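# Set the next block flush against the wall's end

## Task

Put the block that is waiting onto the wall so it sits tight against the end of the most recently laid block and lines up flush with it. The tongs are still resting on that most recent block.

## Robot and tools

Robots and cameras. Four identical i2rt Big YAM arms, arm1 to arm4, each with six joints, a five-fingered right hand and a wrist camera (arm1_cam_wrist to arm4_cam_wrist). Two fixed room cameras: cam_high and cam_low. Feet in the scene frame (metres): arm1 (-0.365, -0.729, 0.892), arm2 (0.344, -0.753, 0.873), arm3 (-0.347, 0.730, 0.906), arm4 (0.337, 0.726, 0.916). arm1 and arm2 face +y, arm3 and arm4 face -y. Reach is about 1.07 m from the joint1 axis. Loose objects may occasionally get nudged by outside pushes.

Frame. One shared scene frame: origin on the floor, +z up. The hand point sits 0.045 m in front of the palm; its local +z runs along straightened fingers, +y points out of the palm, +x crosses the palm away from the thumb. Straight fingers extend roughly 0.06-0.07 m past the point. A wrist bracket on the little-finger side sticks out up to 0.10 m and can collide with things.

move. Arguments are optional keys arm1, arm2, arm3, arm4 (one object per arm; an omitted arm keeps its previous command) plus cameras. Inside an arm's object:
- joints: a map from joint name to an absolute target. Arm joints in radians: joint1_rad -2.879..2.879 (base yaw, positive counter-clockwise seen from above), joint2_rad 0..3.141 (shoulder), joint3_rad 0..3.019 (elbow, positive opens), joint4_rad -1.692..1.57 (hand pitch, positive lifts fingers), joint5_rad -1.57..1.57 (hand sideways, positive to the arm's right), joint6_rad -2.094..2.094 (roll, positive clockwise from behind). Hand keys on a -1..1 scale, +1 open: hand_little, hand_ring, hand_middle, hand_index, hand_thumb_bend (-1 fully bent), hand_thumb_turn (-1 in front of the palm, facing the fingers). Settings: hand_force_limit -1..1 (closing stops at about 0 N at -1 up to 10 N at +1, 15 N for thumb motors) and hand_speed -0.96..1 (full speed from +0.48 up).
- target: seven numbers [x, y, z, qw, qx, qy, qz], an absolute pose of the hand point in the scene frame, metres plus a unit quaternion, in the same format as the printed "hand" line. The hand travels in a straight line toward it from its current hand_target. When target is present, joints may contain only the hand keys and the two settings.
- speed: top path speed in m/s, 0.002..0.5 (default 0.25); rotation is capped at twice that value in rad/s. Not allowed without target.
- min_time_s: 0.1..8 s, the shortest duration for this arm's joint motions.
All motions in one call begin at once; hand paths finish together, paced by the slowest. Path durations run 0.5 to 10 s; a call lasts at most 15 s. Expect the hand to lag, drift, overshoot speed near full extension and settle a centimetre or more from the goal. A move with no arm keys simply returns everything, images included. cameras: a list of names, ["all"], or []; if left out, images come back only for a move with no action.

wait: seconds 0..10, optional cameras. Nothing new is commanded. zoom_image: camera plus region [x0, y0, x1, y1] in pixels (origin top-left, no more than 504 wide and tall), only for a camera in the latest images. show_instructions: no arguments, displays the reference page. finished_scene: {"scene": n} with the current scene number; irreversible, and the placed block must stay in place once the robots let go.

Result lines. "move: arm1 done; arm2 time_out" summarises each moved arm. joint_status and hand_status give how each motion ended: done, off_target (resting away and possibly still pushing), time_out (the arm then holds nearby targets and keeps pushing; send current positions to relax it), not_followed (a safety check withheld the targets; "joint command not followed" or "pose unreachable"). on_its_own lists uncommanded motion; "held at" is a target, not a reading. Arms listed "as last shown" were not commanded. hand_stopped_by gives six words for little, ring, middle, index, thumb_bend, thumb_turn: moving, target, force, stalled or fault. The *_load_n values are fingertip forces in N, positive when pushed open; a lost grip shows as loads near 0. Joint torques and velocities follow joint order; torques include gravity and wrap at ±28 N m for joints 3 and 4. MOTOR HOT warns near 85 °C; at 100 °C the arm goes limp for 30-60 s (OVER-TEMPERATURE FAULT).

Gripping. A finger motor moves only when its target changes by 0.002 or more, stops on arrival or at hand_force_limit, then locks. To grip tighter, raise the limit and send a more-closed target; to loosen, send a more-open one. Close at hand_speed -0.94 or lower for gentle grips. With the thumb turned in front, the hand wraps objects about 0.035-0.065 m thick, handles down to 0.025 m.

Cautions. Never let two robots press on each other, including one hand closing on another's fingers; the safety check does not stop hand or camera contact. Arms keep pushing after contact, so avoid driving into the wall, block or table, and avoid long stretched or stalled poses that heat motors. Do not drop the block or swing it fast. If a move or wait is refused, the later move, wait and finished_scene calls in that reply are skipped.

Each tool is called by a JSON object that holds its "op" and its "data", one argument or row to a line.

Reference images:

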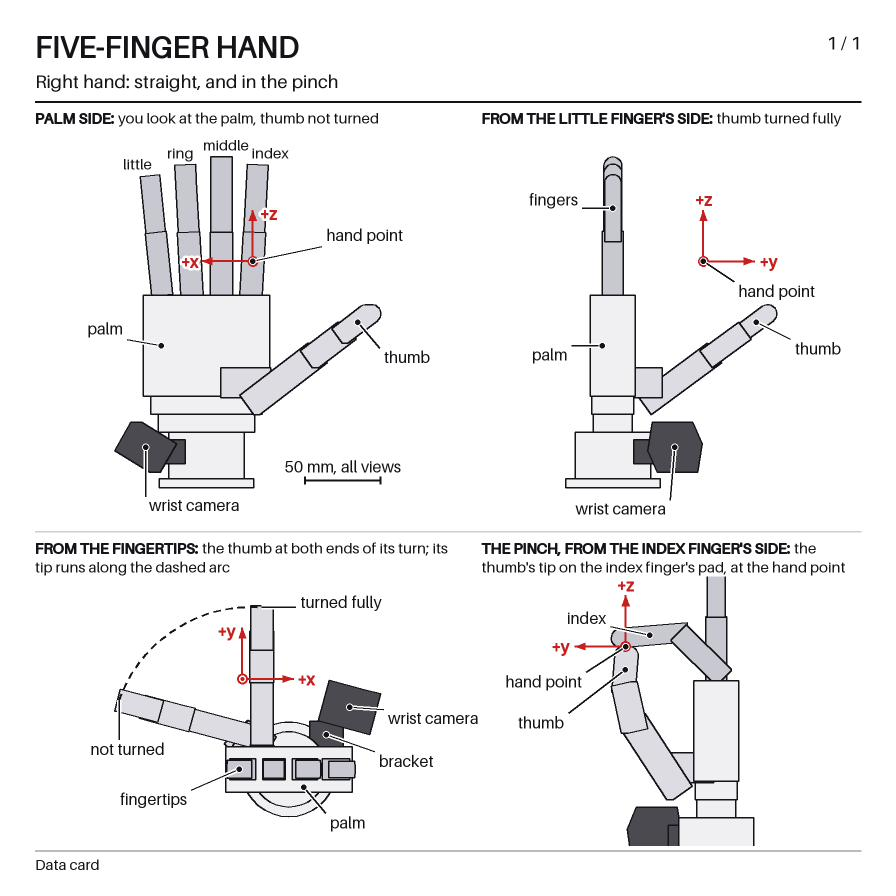

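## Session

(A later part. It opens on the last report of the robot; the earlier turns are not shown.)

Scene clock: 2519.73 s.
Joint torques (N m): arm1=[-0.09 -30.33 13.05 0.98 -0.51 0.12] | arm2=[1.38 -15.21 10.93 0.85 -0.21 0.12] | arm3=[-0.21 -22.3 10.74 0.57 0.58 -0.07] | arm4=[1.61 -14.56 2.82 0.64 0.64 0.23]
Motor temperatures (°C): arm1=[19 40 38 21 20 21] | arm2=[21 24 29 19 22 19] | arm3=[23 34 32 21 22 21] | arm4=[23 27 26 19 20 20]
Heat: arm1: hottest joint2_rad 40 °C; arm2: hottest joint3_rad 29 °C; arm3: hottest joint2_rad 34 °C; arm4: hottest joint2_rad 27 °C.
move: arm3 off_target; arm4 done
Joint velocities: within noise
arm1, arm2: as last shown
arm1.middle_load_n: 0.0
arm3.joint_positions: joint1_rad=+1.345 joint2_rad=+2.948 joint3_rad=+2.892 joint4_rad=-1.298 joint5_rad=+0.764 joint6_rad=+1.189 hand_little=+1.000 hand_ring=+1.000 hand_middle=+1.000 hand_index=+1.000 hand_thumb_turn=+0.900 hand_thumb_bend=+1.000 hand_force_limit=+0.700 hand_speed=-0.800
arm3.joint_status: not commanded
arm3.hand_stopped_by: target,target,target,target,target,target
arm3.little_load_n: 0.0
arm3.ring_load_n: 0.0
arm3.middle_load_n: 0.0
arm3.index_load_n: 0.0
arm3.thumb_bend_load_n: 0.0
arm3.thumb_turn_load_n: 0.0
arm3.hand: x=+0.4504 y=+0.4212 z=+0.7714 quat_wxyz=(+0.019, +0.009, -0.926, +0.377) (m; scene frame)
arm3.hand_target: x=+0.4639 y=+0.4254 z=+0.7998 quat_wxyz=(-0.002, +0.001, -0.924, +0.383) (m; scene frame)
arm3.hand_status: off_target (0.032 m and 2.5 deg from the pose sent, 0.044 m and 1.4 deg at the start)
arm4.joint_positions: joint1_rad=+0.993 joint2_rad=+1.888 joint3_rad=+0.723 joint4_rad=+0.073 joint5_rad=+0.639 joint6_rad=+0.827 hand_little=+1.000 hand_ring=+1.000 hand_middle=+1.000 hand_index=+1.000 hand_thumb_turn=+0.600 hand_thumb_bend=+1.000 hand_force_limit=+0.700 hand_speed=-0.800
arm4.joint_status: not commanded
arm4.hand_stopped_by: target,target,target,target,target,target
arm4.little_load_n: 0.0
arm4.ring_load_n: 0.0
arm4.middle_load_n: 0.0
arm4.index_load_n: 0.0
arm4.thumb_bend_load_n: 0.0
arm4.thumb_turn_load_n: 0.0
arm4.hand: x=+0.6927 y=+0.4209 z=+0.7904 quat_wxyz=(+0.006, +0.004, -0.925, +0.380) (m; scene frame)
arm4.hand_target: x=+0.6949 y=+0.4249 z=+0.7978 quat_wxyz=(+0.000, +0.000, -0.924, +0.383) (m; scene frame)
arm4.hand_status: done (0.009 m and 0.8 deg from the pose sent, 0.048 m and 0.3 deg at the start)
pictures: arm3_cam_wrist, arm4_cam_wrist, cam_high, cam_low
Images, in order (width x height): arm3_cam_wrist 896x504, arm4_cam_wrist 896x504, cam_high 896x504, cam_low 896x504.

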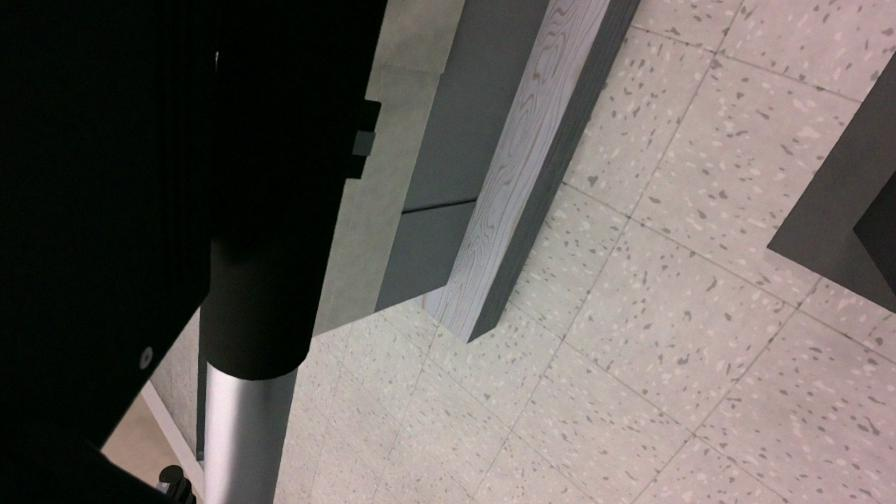

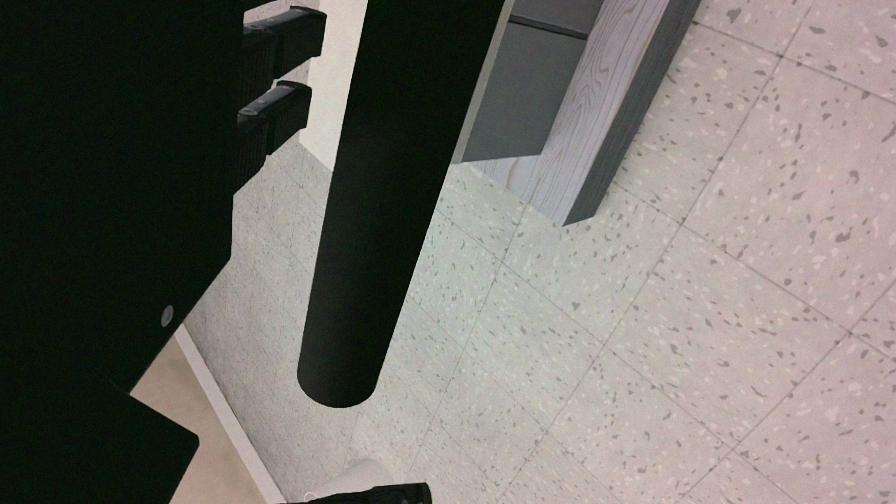

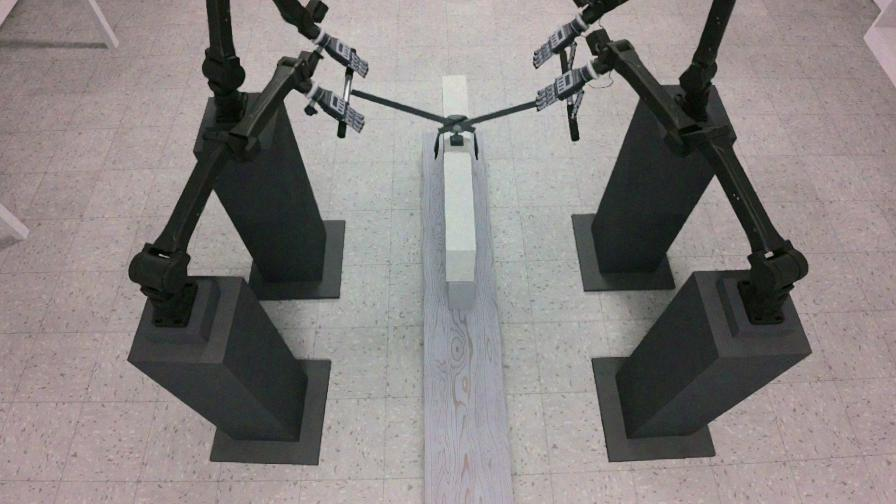

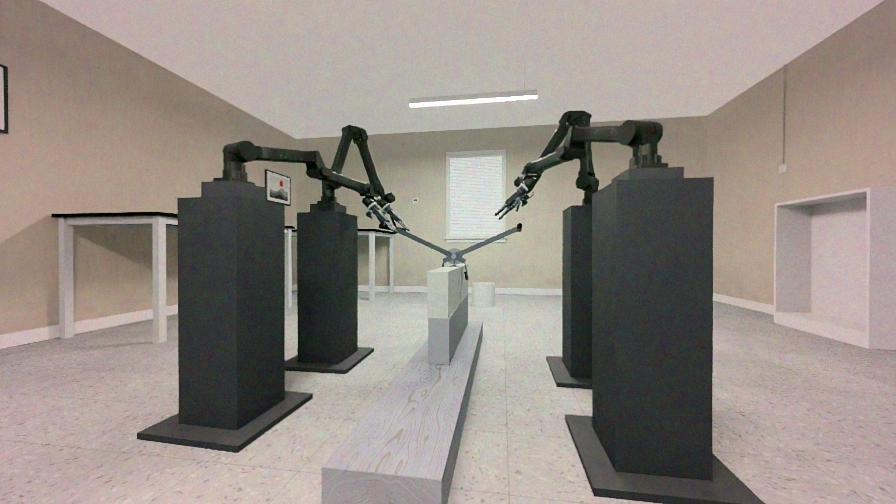

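{"op": "move", "data": {
  "arm3": {"joints":{"hand_thumb_turn":1}},
  "arm4": {"joints":{"hand_thumb_turn":1}}
}}

{"op": "move", "data": {
  "arm3": {"target":[0.465,0.405,0.850,0,0,0.9239,-0.3827],"speed":0.06},
  "arm4": {"target":[0.695,0.405,0.850,0,0,0.9239,-0.3827],"speed":0.06},
  "cameras": ["cam_high", "cam_low", "arm3_cam_wrist"]
}}

{"op": "zoom_image", "data": {
  "camera": "cam_low",
  "region": [360, 180, 560, 320]
}}

Scene clock: 2528.27 s.
Joint torques (N m): arm1=[-0.03 -30.62 13.03 0.96 -0.55 0.11] | arm2=[1.26 -15.38 10.95 0.8 -0.19 0.12] | arm3=[-0.21 -22.3 10.77 0.61 0.58 -0.07] | arm4=[1.03 -14.86 2.93 0.46 0.63 0.21]
Motor temperatures (°C): arm1=[19 40 38 21 20 21] | arm2=[21 24 29 19 22 19] | arm3=[23 33 32 21 22 21] | arm4=[23 27 26 19 20 20]
Heat: arm1: hottest joint2_rad 40 °C; arm2: hottest joint3_rad 29 °C; arm3: hottest joint2_rad 33 °C; arm4: hottest joint2_rad 27 °C.
move: arm3 done; arm4 done
Joint velocities: within noise
arm1, arm2: as last shown
arm1.little_load_n: -0.5
arm3.joint_positions: joint1_rad=+1.345 joint2_rad=+2.948 joint3_rad=+2.892 joint4_rad=-1.298 joint5_rad=+0.764 joint6_rad=+1.191 hand_little=+1.000 hand_ring=+1.000 hand_middle=+1.000 hand_index=+1.000 hand_thumb_turn=+1.000 hand_thumb_bend=+1.000 hand_force_limit=+0.700 hand_speed=-0.800
arm3.joint_status: all done
arm3.hand_stopped_by: target,target,target,target,target,target
arm3.little_load_n: 0.0
arm3.ring_load_n: -0.5
arm3.middle_load_n: 0.0
arm3.index_load_n: 0.0
arm3.thumb_bend_load_n: 0.0
arm3.thumb_turn_load_n: 0.0
arm3.hand: x=+0.4504 y=+0.4211 z=+0.7714 quat_wxyz=(+0.019, +0.008, -0.926, +0.377) (m; scene frame)
arm3.hand_target: x=+0.4640 y=+0.4253 z=+0.7999 quat_wxyz=(-0.002, +0.000, -0.924, +0.383) (m; scene frame)
arm3.hand_status: not commanded
arm4.joint_positions: joint1_rad=+0.993 joint2_rad=+1.888 joint3_rad=+0.723 joint4_rad=+0.073 joint5_rad=+0.639 joint6_rad=+0.828 hand_little=+1.000 hand_ring=+1.000 hand_middle=+1.000 hand_index=+1.000 hand_thumb_turn=+1.000 hand_thumb_bend=+1.000 hand_force_limit=+0.700 hand_speed=-0.800
arm4.joint_status: all done
arm4.hand_stopped_by: target,target,target,target,target,target
arm4.little_load_n: 0.0
arm4.ring_load_n: 0.0
arm4.middle_load_n: 0.0
arm4.index_load_n: -0.5
arm4.thumb_bend_load_n: 0.0
arm4.thumb_turn_load_n: 0.0
arm4.hand: x=+0.6927 y=+0.4209 z=+0.7904 quat_wxyz=(+0.006, +0.003, -0.925, +0.380) (m; scene frame)
arm4.hand_target: x=+0.6950 y=+0.4249 z=+0.7978 quat_wxyz=(+0.000, +0.000, -0.924, +0.383) (m; scene frame)
arm4.hand_status: not commanded
pictures: none

Scene clock: 2529.87 s.
Joint torques (N m): arm1=[-0.44 -30.39 13.08 0.95 -0.53 0.12] | arm2=[1.32 -15.27 10.95 0.83 -0.19 0.12] | arm3=[-2.2 -22.53 10.86 0.75 0.42 -0.27] | arm4=[0.15 -14.15 6.34 0.55 0.34 -0.07]
Motor temperatures (°C): arm1=[19 40 38 21 20 21] | arm2=[21 24 29 19 22 19] | arm3=[23 33 32 21 22 21] | arm4=[23 27 26 19 20 20]
Heat: arm1: hottest joint2_rad 40 °C; arm2: hottest joint3_rad 29 °C; arm3: hottest joint2_rad 33 °C; arm4: hottest joint2_rad 27 °C.
move: arm3 off_target; arm4 off_target
Joint velocities: within noise
arm1, arm2: as last shown
arm1.little_load_n: 0.0
arm3.joint_positions: joint1_rad=+1.345 joint2_rad=+2.887 joint3_rad=+2.892 joint4_rad=-1.315 joint5_rad=+0.761 joint6_rad=+1.168 hand_little=+1.000 hand_ring=+1.000 hand_middle=+1.000 hand_index=+1.000 hand_thumb_turn=+1.000 hand_thumb_bend=+1.000 hand_force_limit=+0.700 hand_speed=-0.800
arm3.joint_status: not commanded
arm3.hand_stopped_by: target,target,target,target,target,target
arm3.little_load_n: 0.0
arm3.ring_load_n: 0.0
arm3.middle_load_n: 0.0
arm3.index_load_n: 0.0
arm3.thumb_bend_load_n: 0.0
arm3.thumb_turn_load_n: 0.0
arm3.hand: x=+0.4589 y=+0.4187 z=+0.8198 quat_wxyz=(+0.004, +0.011, -0.924, +0.381) (m; scene frame)
arm3.hand_target: x=+0.4635 y=+0.4054 z=+0.8498 quat_wxyz=(-0.012, +0.002, -0.922, +0.386) (m; scene frame)
arm3.hand_status: off_target (0.034 m and 1.3 deg from the pose sent, 0.081 m and 2.5 deg at the start; a joint's target at an end of its range on 40 of 48 steps)
arm4.joint_positions: joint1_rad=+0.973 joint2_rad=+1.753 joint3_rad=+0.723 joint4_rad=-0.068 joint5_rad=+0.626 joint6_rad=+0.814 hand_little=+1.000 hand_ring=+1.000 hand_middle=+1.000 hand_index=+1.000 hand_thumb_turn=+1.000 hand_thumb_bend=+1.000 hand_force_limit=+0.700 hand_speed=-0.800
arm4.joint_status: not commanded
arm4.hand_stopped_by: target,target,target,target,target,target
arm4.little_load_n: 0.0
arm4.ring_load_n: 0.0
arm4.middle_load_n: 0.0
arm4.index_load_n: 0.0
arm4.thumb_bend_load_n: 0.0
arm4.thumb_turn_load_n: 0.0
arm4.hand: x=+0.6846 y=+0.4176 z=+0.8337 quat_wxyz=(+0.011, +0.003, -0.927, +0.374) (m; scene frame)
arm4.hand_target: x=+0.6946 y=+0.4052 z=+0.8500 quat_wxyz=(+0.000, +0.000, -0.924, +0.383) (m; scene frame)
arm4.hand_status: off_target (0.023 m and 1.6 deg from the pose sent, 0.062 m and 0.8 deg at the start)
pictures: arm3_cam_wrist, cam_high, cam_low
Images, in order (width x height): arm3_cam_wrist 896x504, cam_high 896x504, cam_low 896x504.

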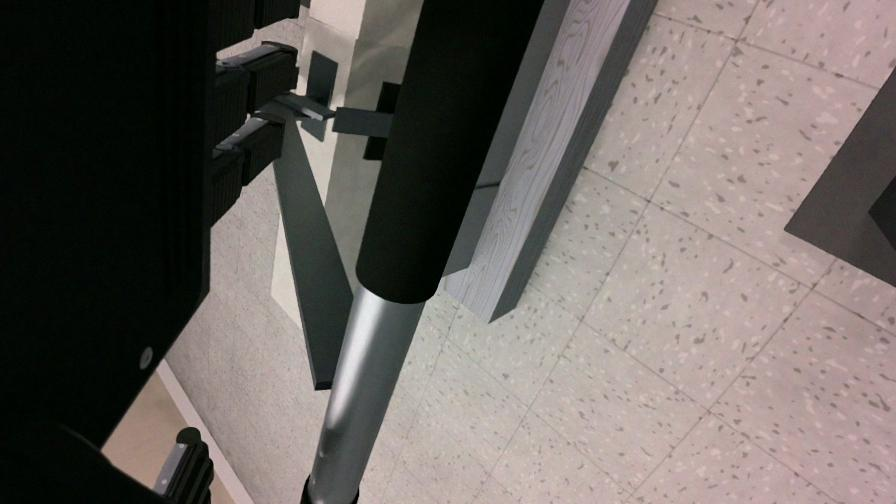

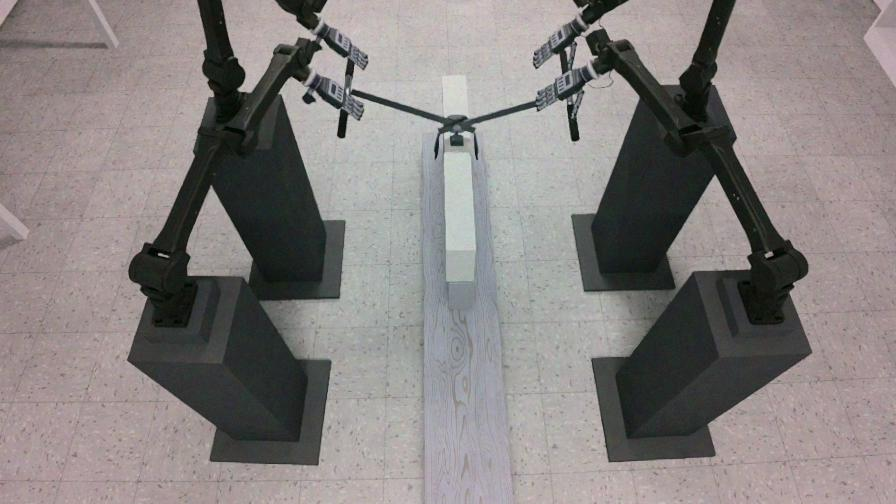

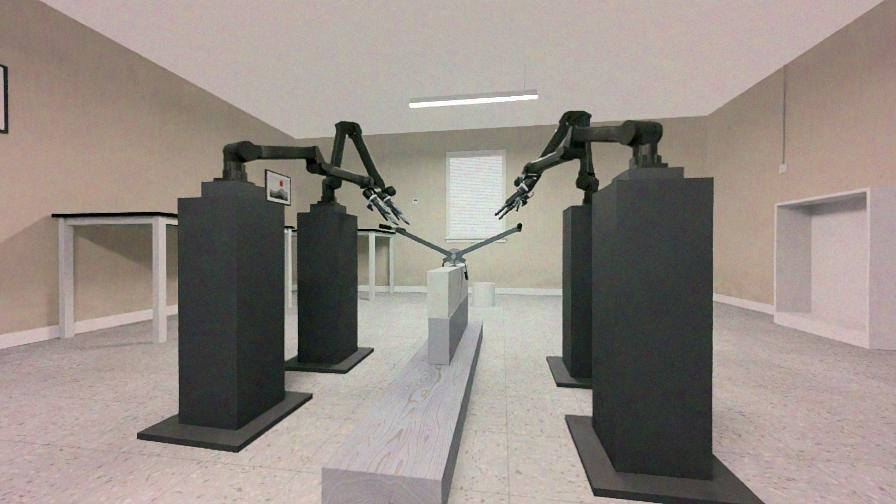

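Scaled by 2.520.

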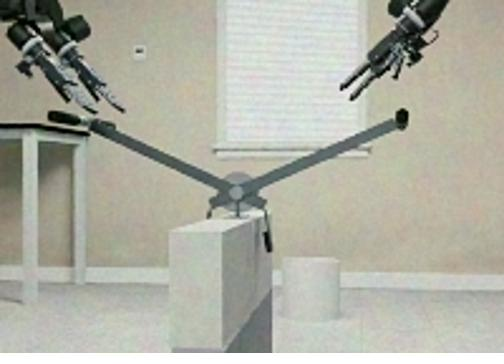

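{"op": "zoom_image", "data": {
  "camera": "cam_high",
  "region": [436, 140, 482, 186]
}}

{"op": "wait", "data": {
  "seconds": 2,
  "cameras": ["arm1_cam_wrist", "arm2_cam_wrist", "arm4_cam_wrist"]
}}

Scaled by 10.957.

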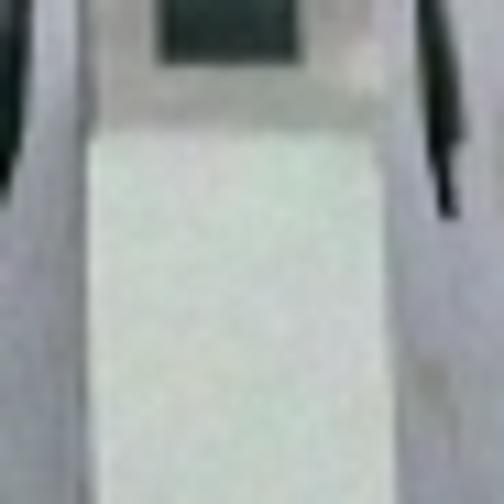

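Scene clock: 2536.93 s.
Joint torques (N m): arm1=[0.03 -31.09 13.04 1.05 -0.51 0.11] | arm2=[1.49 -15.15 10.93 0.85 -0.19 0.11] | arm3=[-2.26 -22.53 10.88 0.76 0.41 -0.27] | arm4=[-0.32 -14.39 6.28 0.54 0.37 -0.09]
Motor temperatures (°C): arm1=[19 41 38 21 20 21] | arm2=[21 24 30 19 22 19] | arm3=[23 34 32 21 22 21] | arm4=[23 27 26 19 20 20]
Heat: arm1: hottest joint2_rad 41 °C; arm2: hottest joint3_rad 30 °C; arm3: hottest joint2_rad 34 °C; arm4: hottest joint2_rad 27 °C.
Joint velocities: within noise
arm1.joint_positions: joint1_rad=-1.229 joint2_rad=+2.823 joint3_rad=+2.891 joint4_rad=-1.156 joint5_rad=-0.707 joint6_rad=-1.008 hand_little=+1.000 hand_ring=+1.000 hand_middle=+1.000 hand_index=+1.000 hand_thumb_turn=+1.000 hand_thumb_bend=+1.000 hand_force_limit=+0.700 hand_speed=-0.800
arm1.joint_status: not commanded
arm1.hand_stopped_by: target,target,target,target,target,target
arm1.little_load_n: 0.0
arm1.ring_load_n: 0.0
arm1.middle_load_n: 0.0
arm1.index_load_n: -0.5
arm1.thumb_bend_load_n: 0.0
arm1.thumb_turn_load_n: 0.0
arm1.hand: x=+0.3968 y=-0.3488 z=+0.8584 quat_wxyz=(-0.401, +0.915, -0.017, +0.053) (m; scene frame)
arm1.hand_target: x=+0.3984 y=-0.3405 z=+0.8796 quat_wxyz=(-0.406, +0.912, -0.013, +0.063) (m; scene frame)
arm1.hand_status: not commanded
arm2.joint_positions: joint1_rad=-0.764 joint2_rad=+1.636 joint3_rad=+0.837 joint4_rad=-0.193 joint5_rad=-0.509 joint6_rad=-0.600 hand_little=+1.000 hand_ring=+1.000 hand_middle=+1.000 hand_index=+1.000 hand_thumb_turn=+0.900 hand_thumb_bend=+1.000 hand_force_limit=+0.700 hand_speed=-0.800
arm2.joint_status: not commanded
arm2.hand_stopped_by: target,target,target,target,target,target
arm2.little_load_n: 0.0
arm2.ring_load_n: -0.5
arm2.middle_load_n: 0.0
arm2.index_load_n: 0.0
arm2.thumb_bend_load_n: 0.0
arm2.thumb_turn_load_n: 0.0
arm2.hand: x=+0.6023 y=-0.3624 z=+0.8564 quat_wxyz=(-0.365, +0.931, -0.008, -0.015) (m; scene frame)
arm2.hand_target: x=+0.6142 y=-0.3409 z=+0.8806 quat_wxyz=(-0.383, +0.924, +0.000, +0.000) (m; scene frame)
arm2.hand_status: not commanded
arm3.joint_positions: joint1_rad=+1.345 joint2_rad=+2.887 joint3_rad=+2.892 joint4_rad=-1.315 joint5_rad=+0.761 joint6_rad=+1.167 hand_little=+1.000 hand_ring=+1.000 hand_middle=+1.000 hand_index=+1.000 hand_thumb_turn=+1.000 hand_thumb_bend=+1.000 hand_force_limit=+0.700 hand_speed=-0.800
arm3.joint_status: not commanded
arm3.hand_stopped_by: target,target,target,target,target,target
arm3.little_load_n: 0.0
arm3.ring_load_n: 0.0
arm3.middle_load_n: 0.0
arm3.index_load_n: 0.0
arm3.thumb_bend_load_n: 0.0
arm3.thumb_turn_load_n: 0.0
arm3.hand: x=+0.4588 y=+0.4188 z=+0.8198 quat_wxyz=(+0.004, +0.011, -0.924, +0.381) (m; scene frame)
arm3.hand_target: x=+0.4635 y=+0.4055 z=+0.8498 quat_wxyz=(-0.012, +0.002, -0.922, +0.386) (m; scene frame)
arm3.hand_status: off_target (0.034 m and 1.4 deg from the pose sent, 0.081 m and 2.5 deg at the start; a joint's target at an end of its range on 40 of 48 steps)
arm4.joint_positions: joint1_rad=+0.973 joint2_rad=+1.753 joint3_rad=+0.723 joint4_rad=-0.069 joint5_rad=+0.626 joint6_rad=+0.814 hand_little=+1.000 hand_ring=+1.000 hand_middle=+1.000 hand_index=+1.000 hand_thumb_turn=+1.000 hand_thumb_bend=+1.000 hand_force_limit=+0.700 hand_speed=-0.800
arm4.joint_status: not commanded
arm4.hand_stopped_by: target,target,target,target,target,target
arm4.little_load_n: 0.0
arm4.ring_load_n: 0.0
arm4.middle_load_n: 0.0
arm4.index_load_n: 0.0
arm4.thumb_bend_load_n: 0.0
arm4.thumb_turn_load_n: 0.0
arm4.hand: x=+0.6845 y=+0.4177 z=+0.8337 quat_wxyz=(+0.011, +0.003, -0.927, +0.374) (m; scene frame)
arm4.hand_target: x=+0.6946 y=+0.4052 z=+0.8500 quat_wxyz=(+0.000, +0.000, -0.924, +0.383) (m; scene frame)
arm4.hand_status: off_target (0.023 m and 1.7 deg from the pose sent, 0.062 m and 0.8 deg at the start)
wait: 2.00 s; at rest from the start
pictures: arm1_cam_wrist, arm2_cam_wrist, arm4_cam_wrist
Images, in order (width x height): arm1_cam_wrist 896x504, arm2_cam_wrist 896x504, arm4_cam_wrist 896x504.

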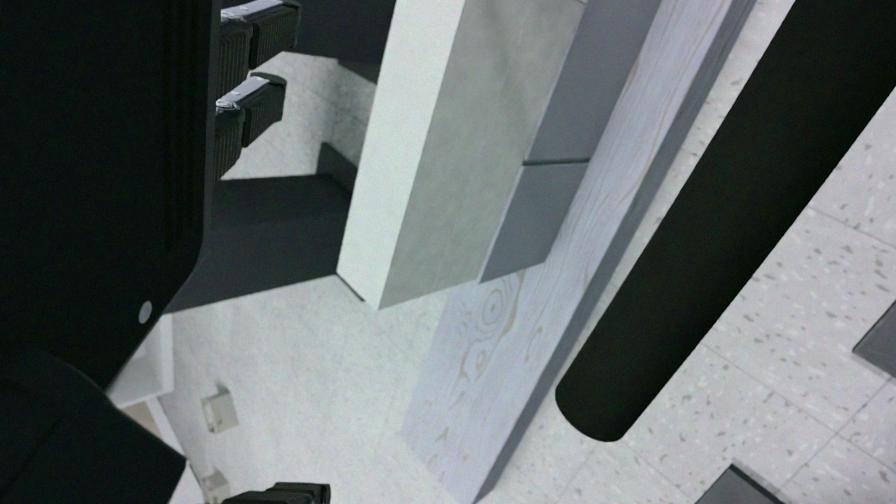

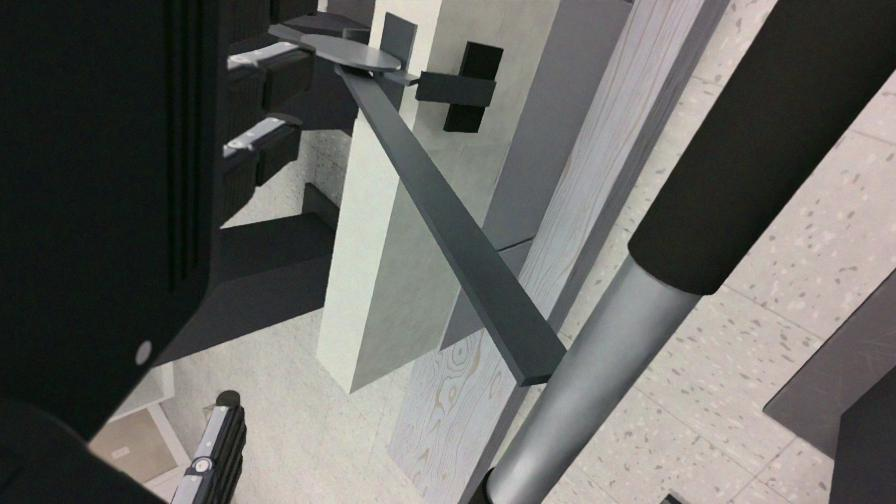

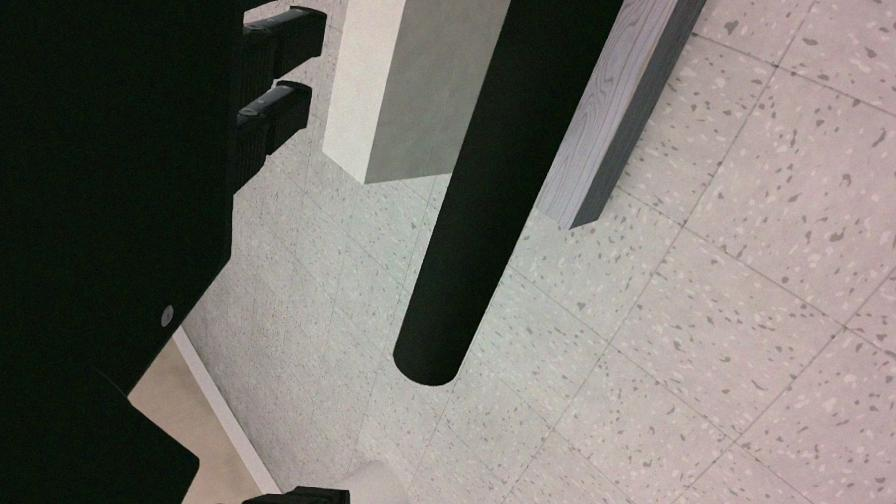

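{"op": "zoom_image", "data": {
  "camera": "arm2_cam_wrist",
  "region": [300, 0, 640, 280]
}}

{"op": "zoom_image", "data": {
  "camera": "arm1_cam_wrist",
  "region": [320, 0, 640, 320]
}}

Scaled by 1.482.

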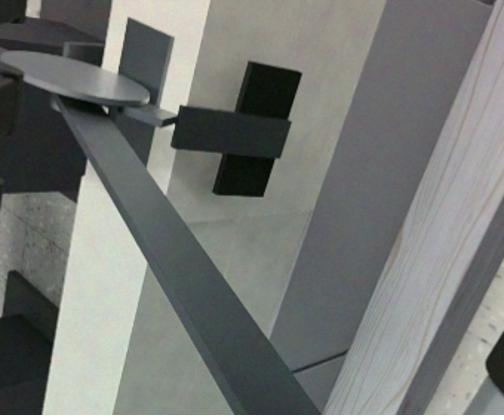

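Scaled by 1.575.

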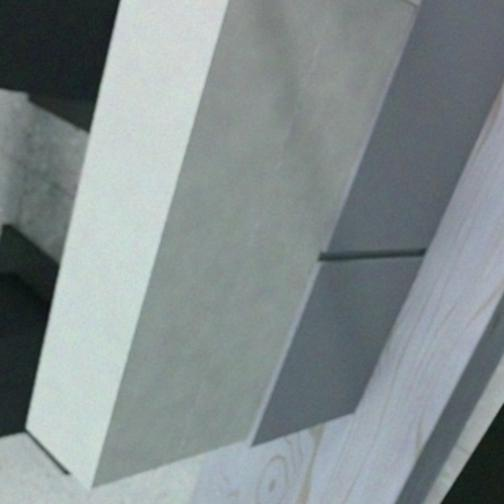

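{"op": "finished_scene", "data": {
  "scene": 1
}}

The scene is finished: the task was done.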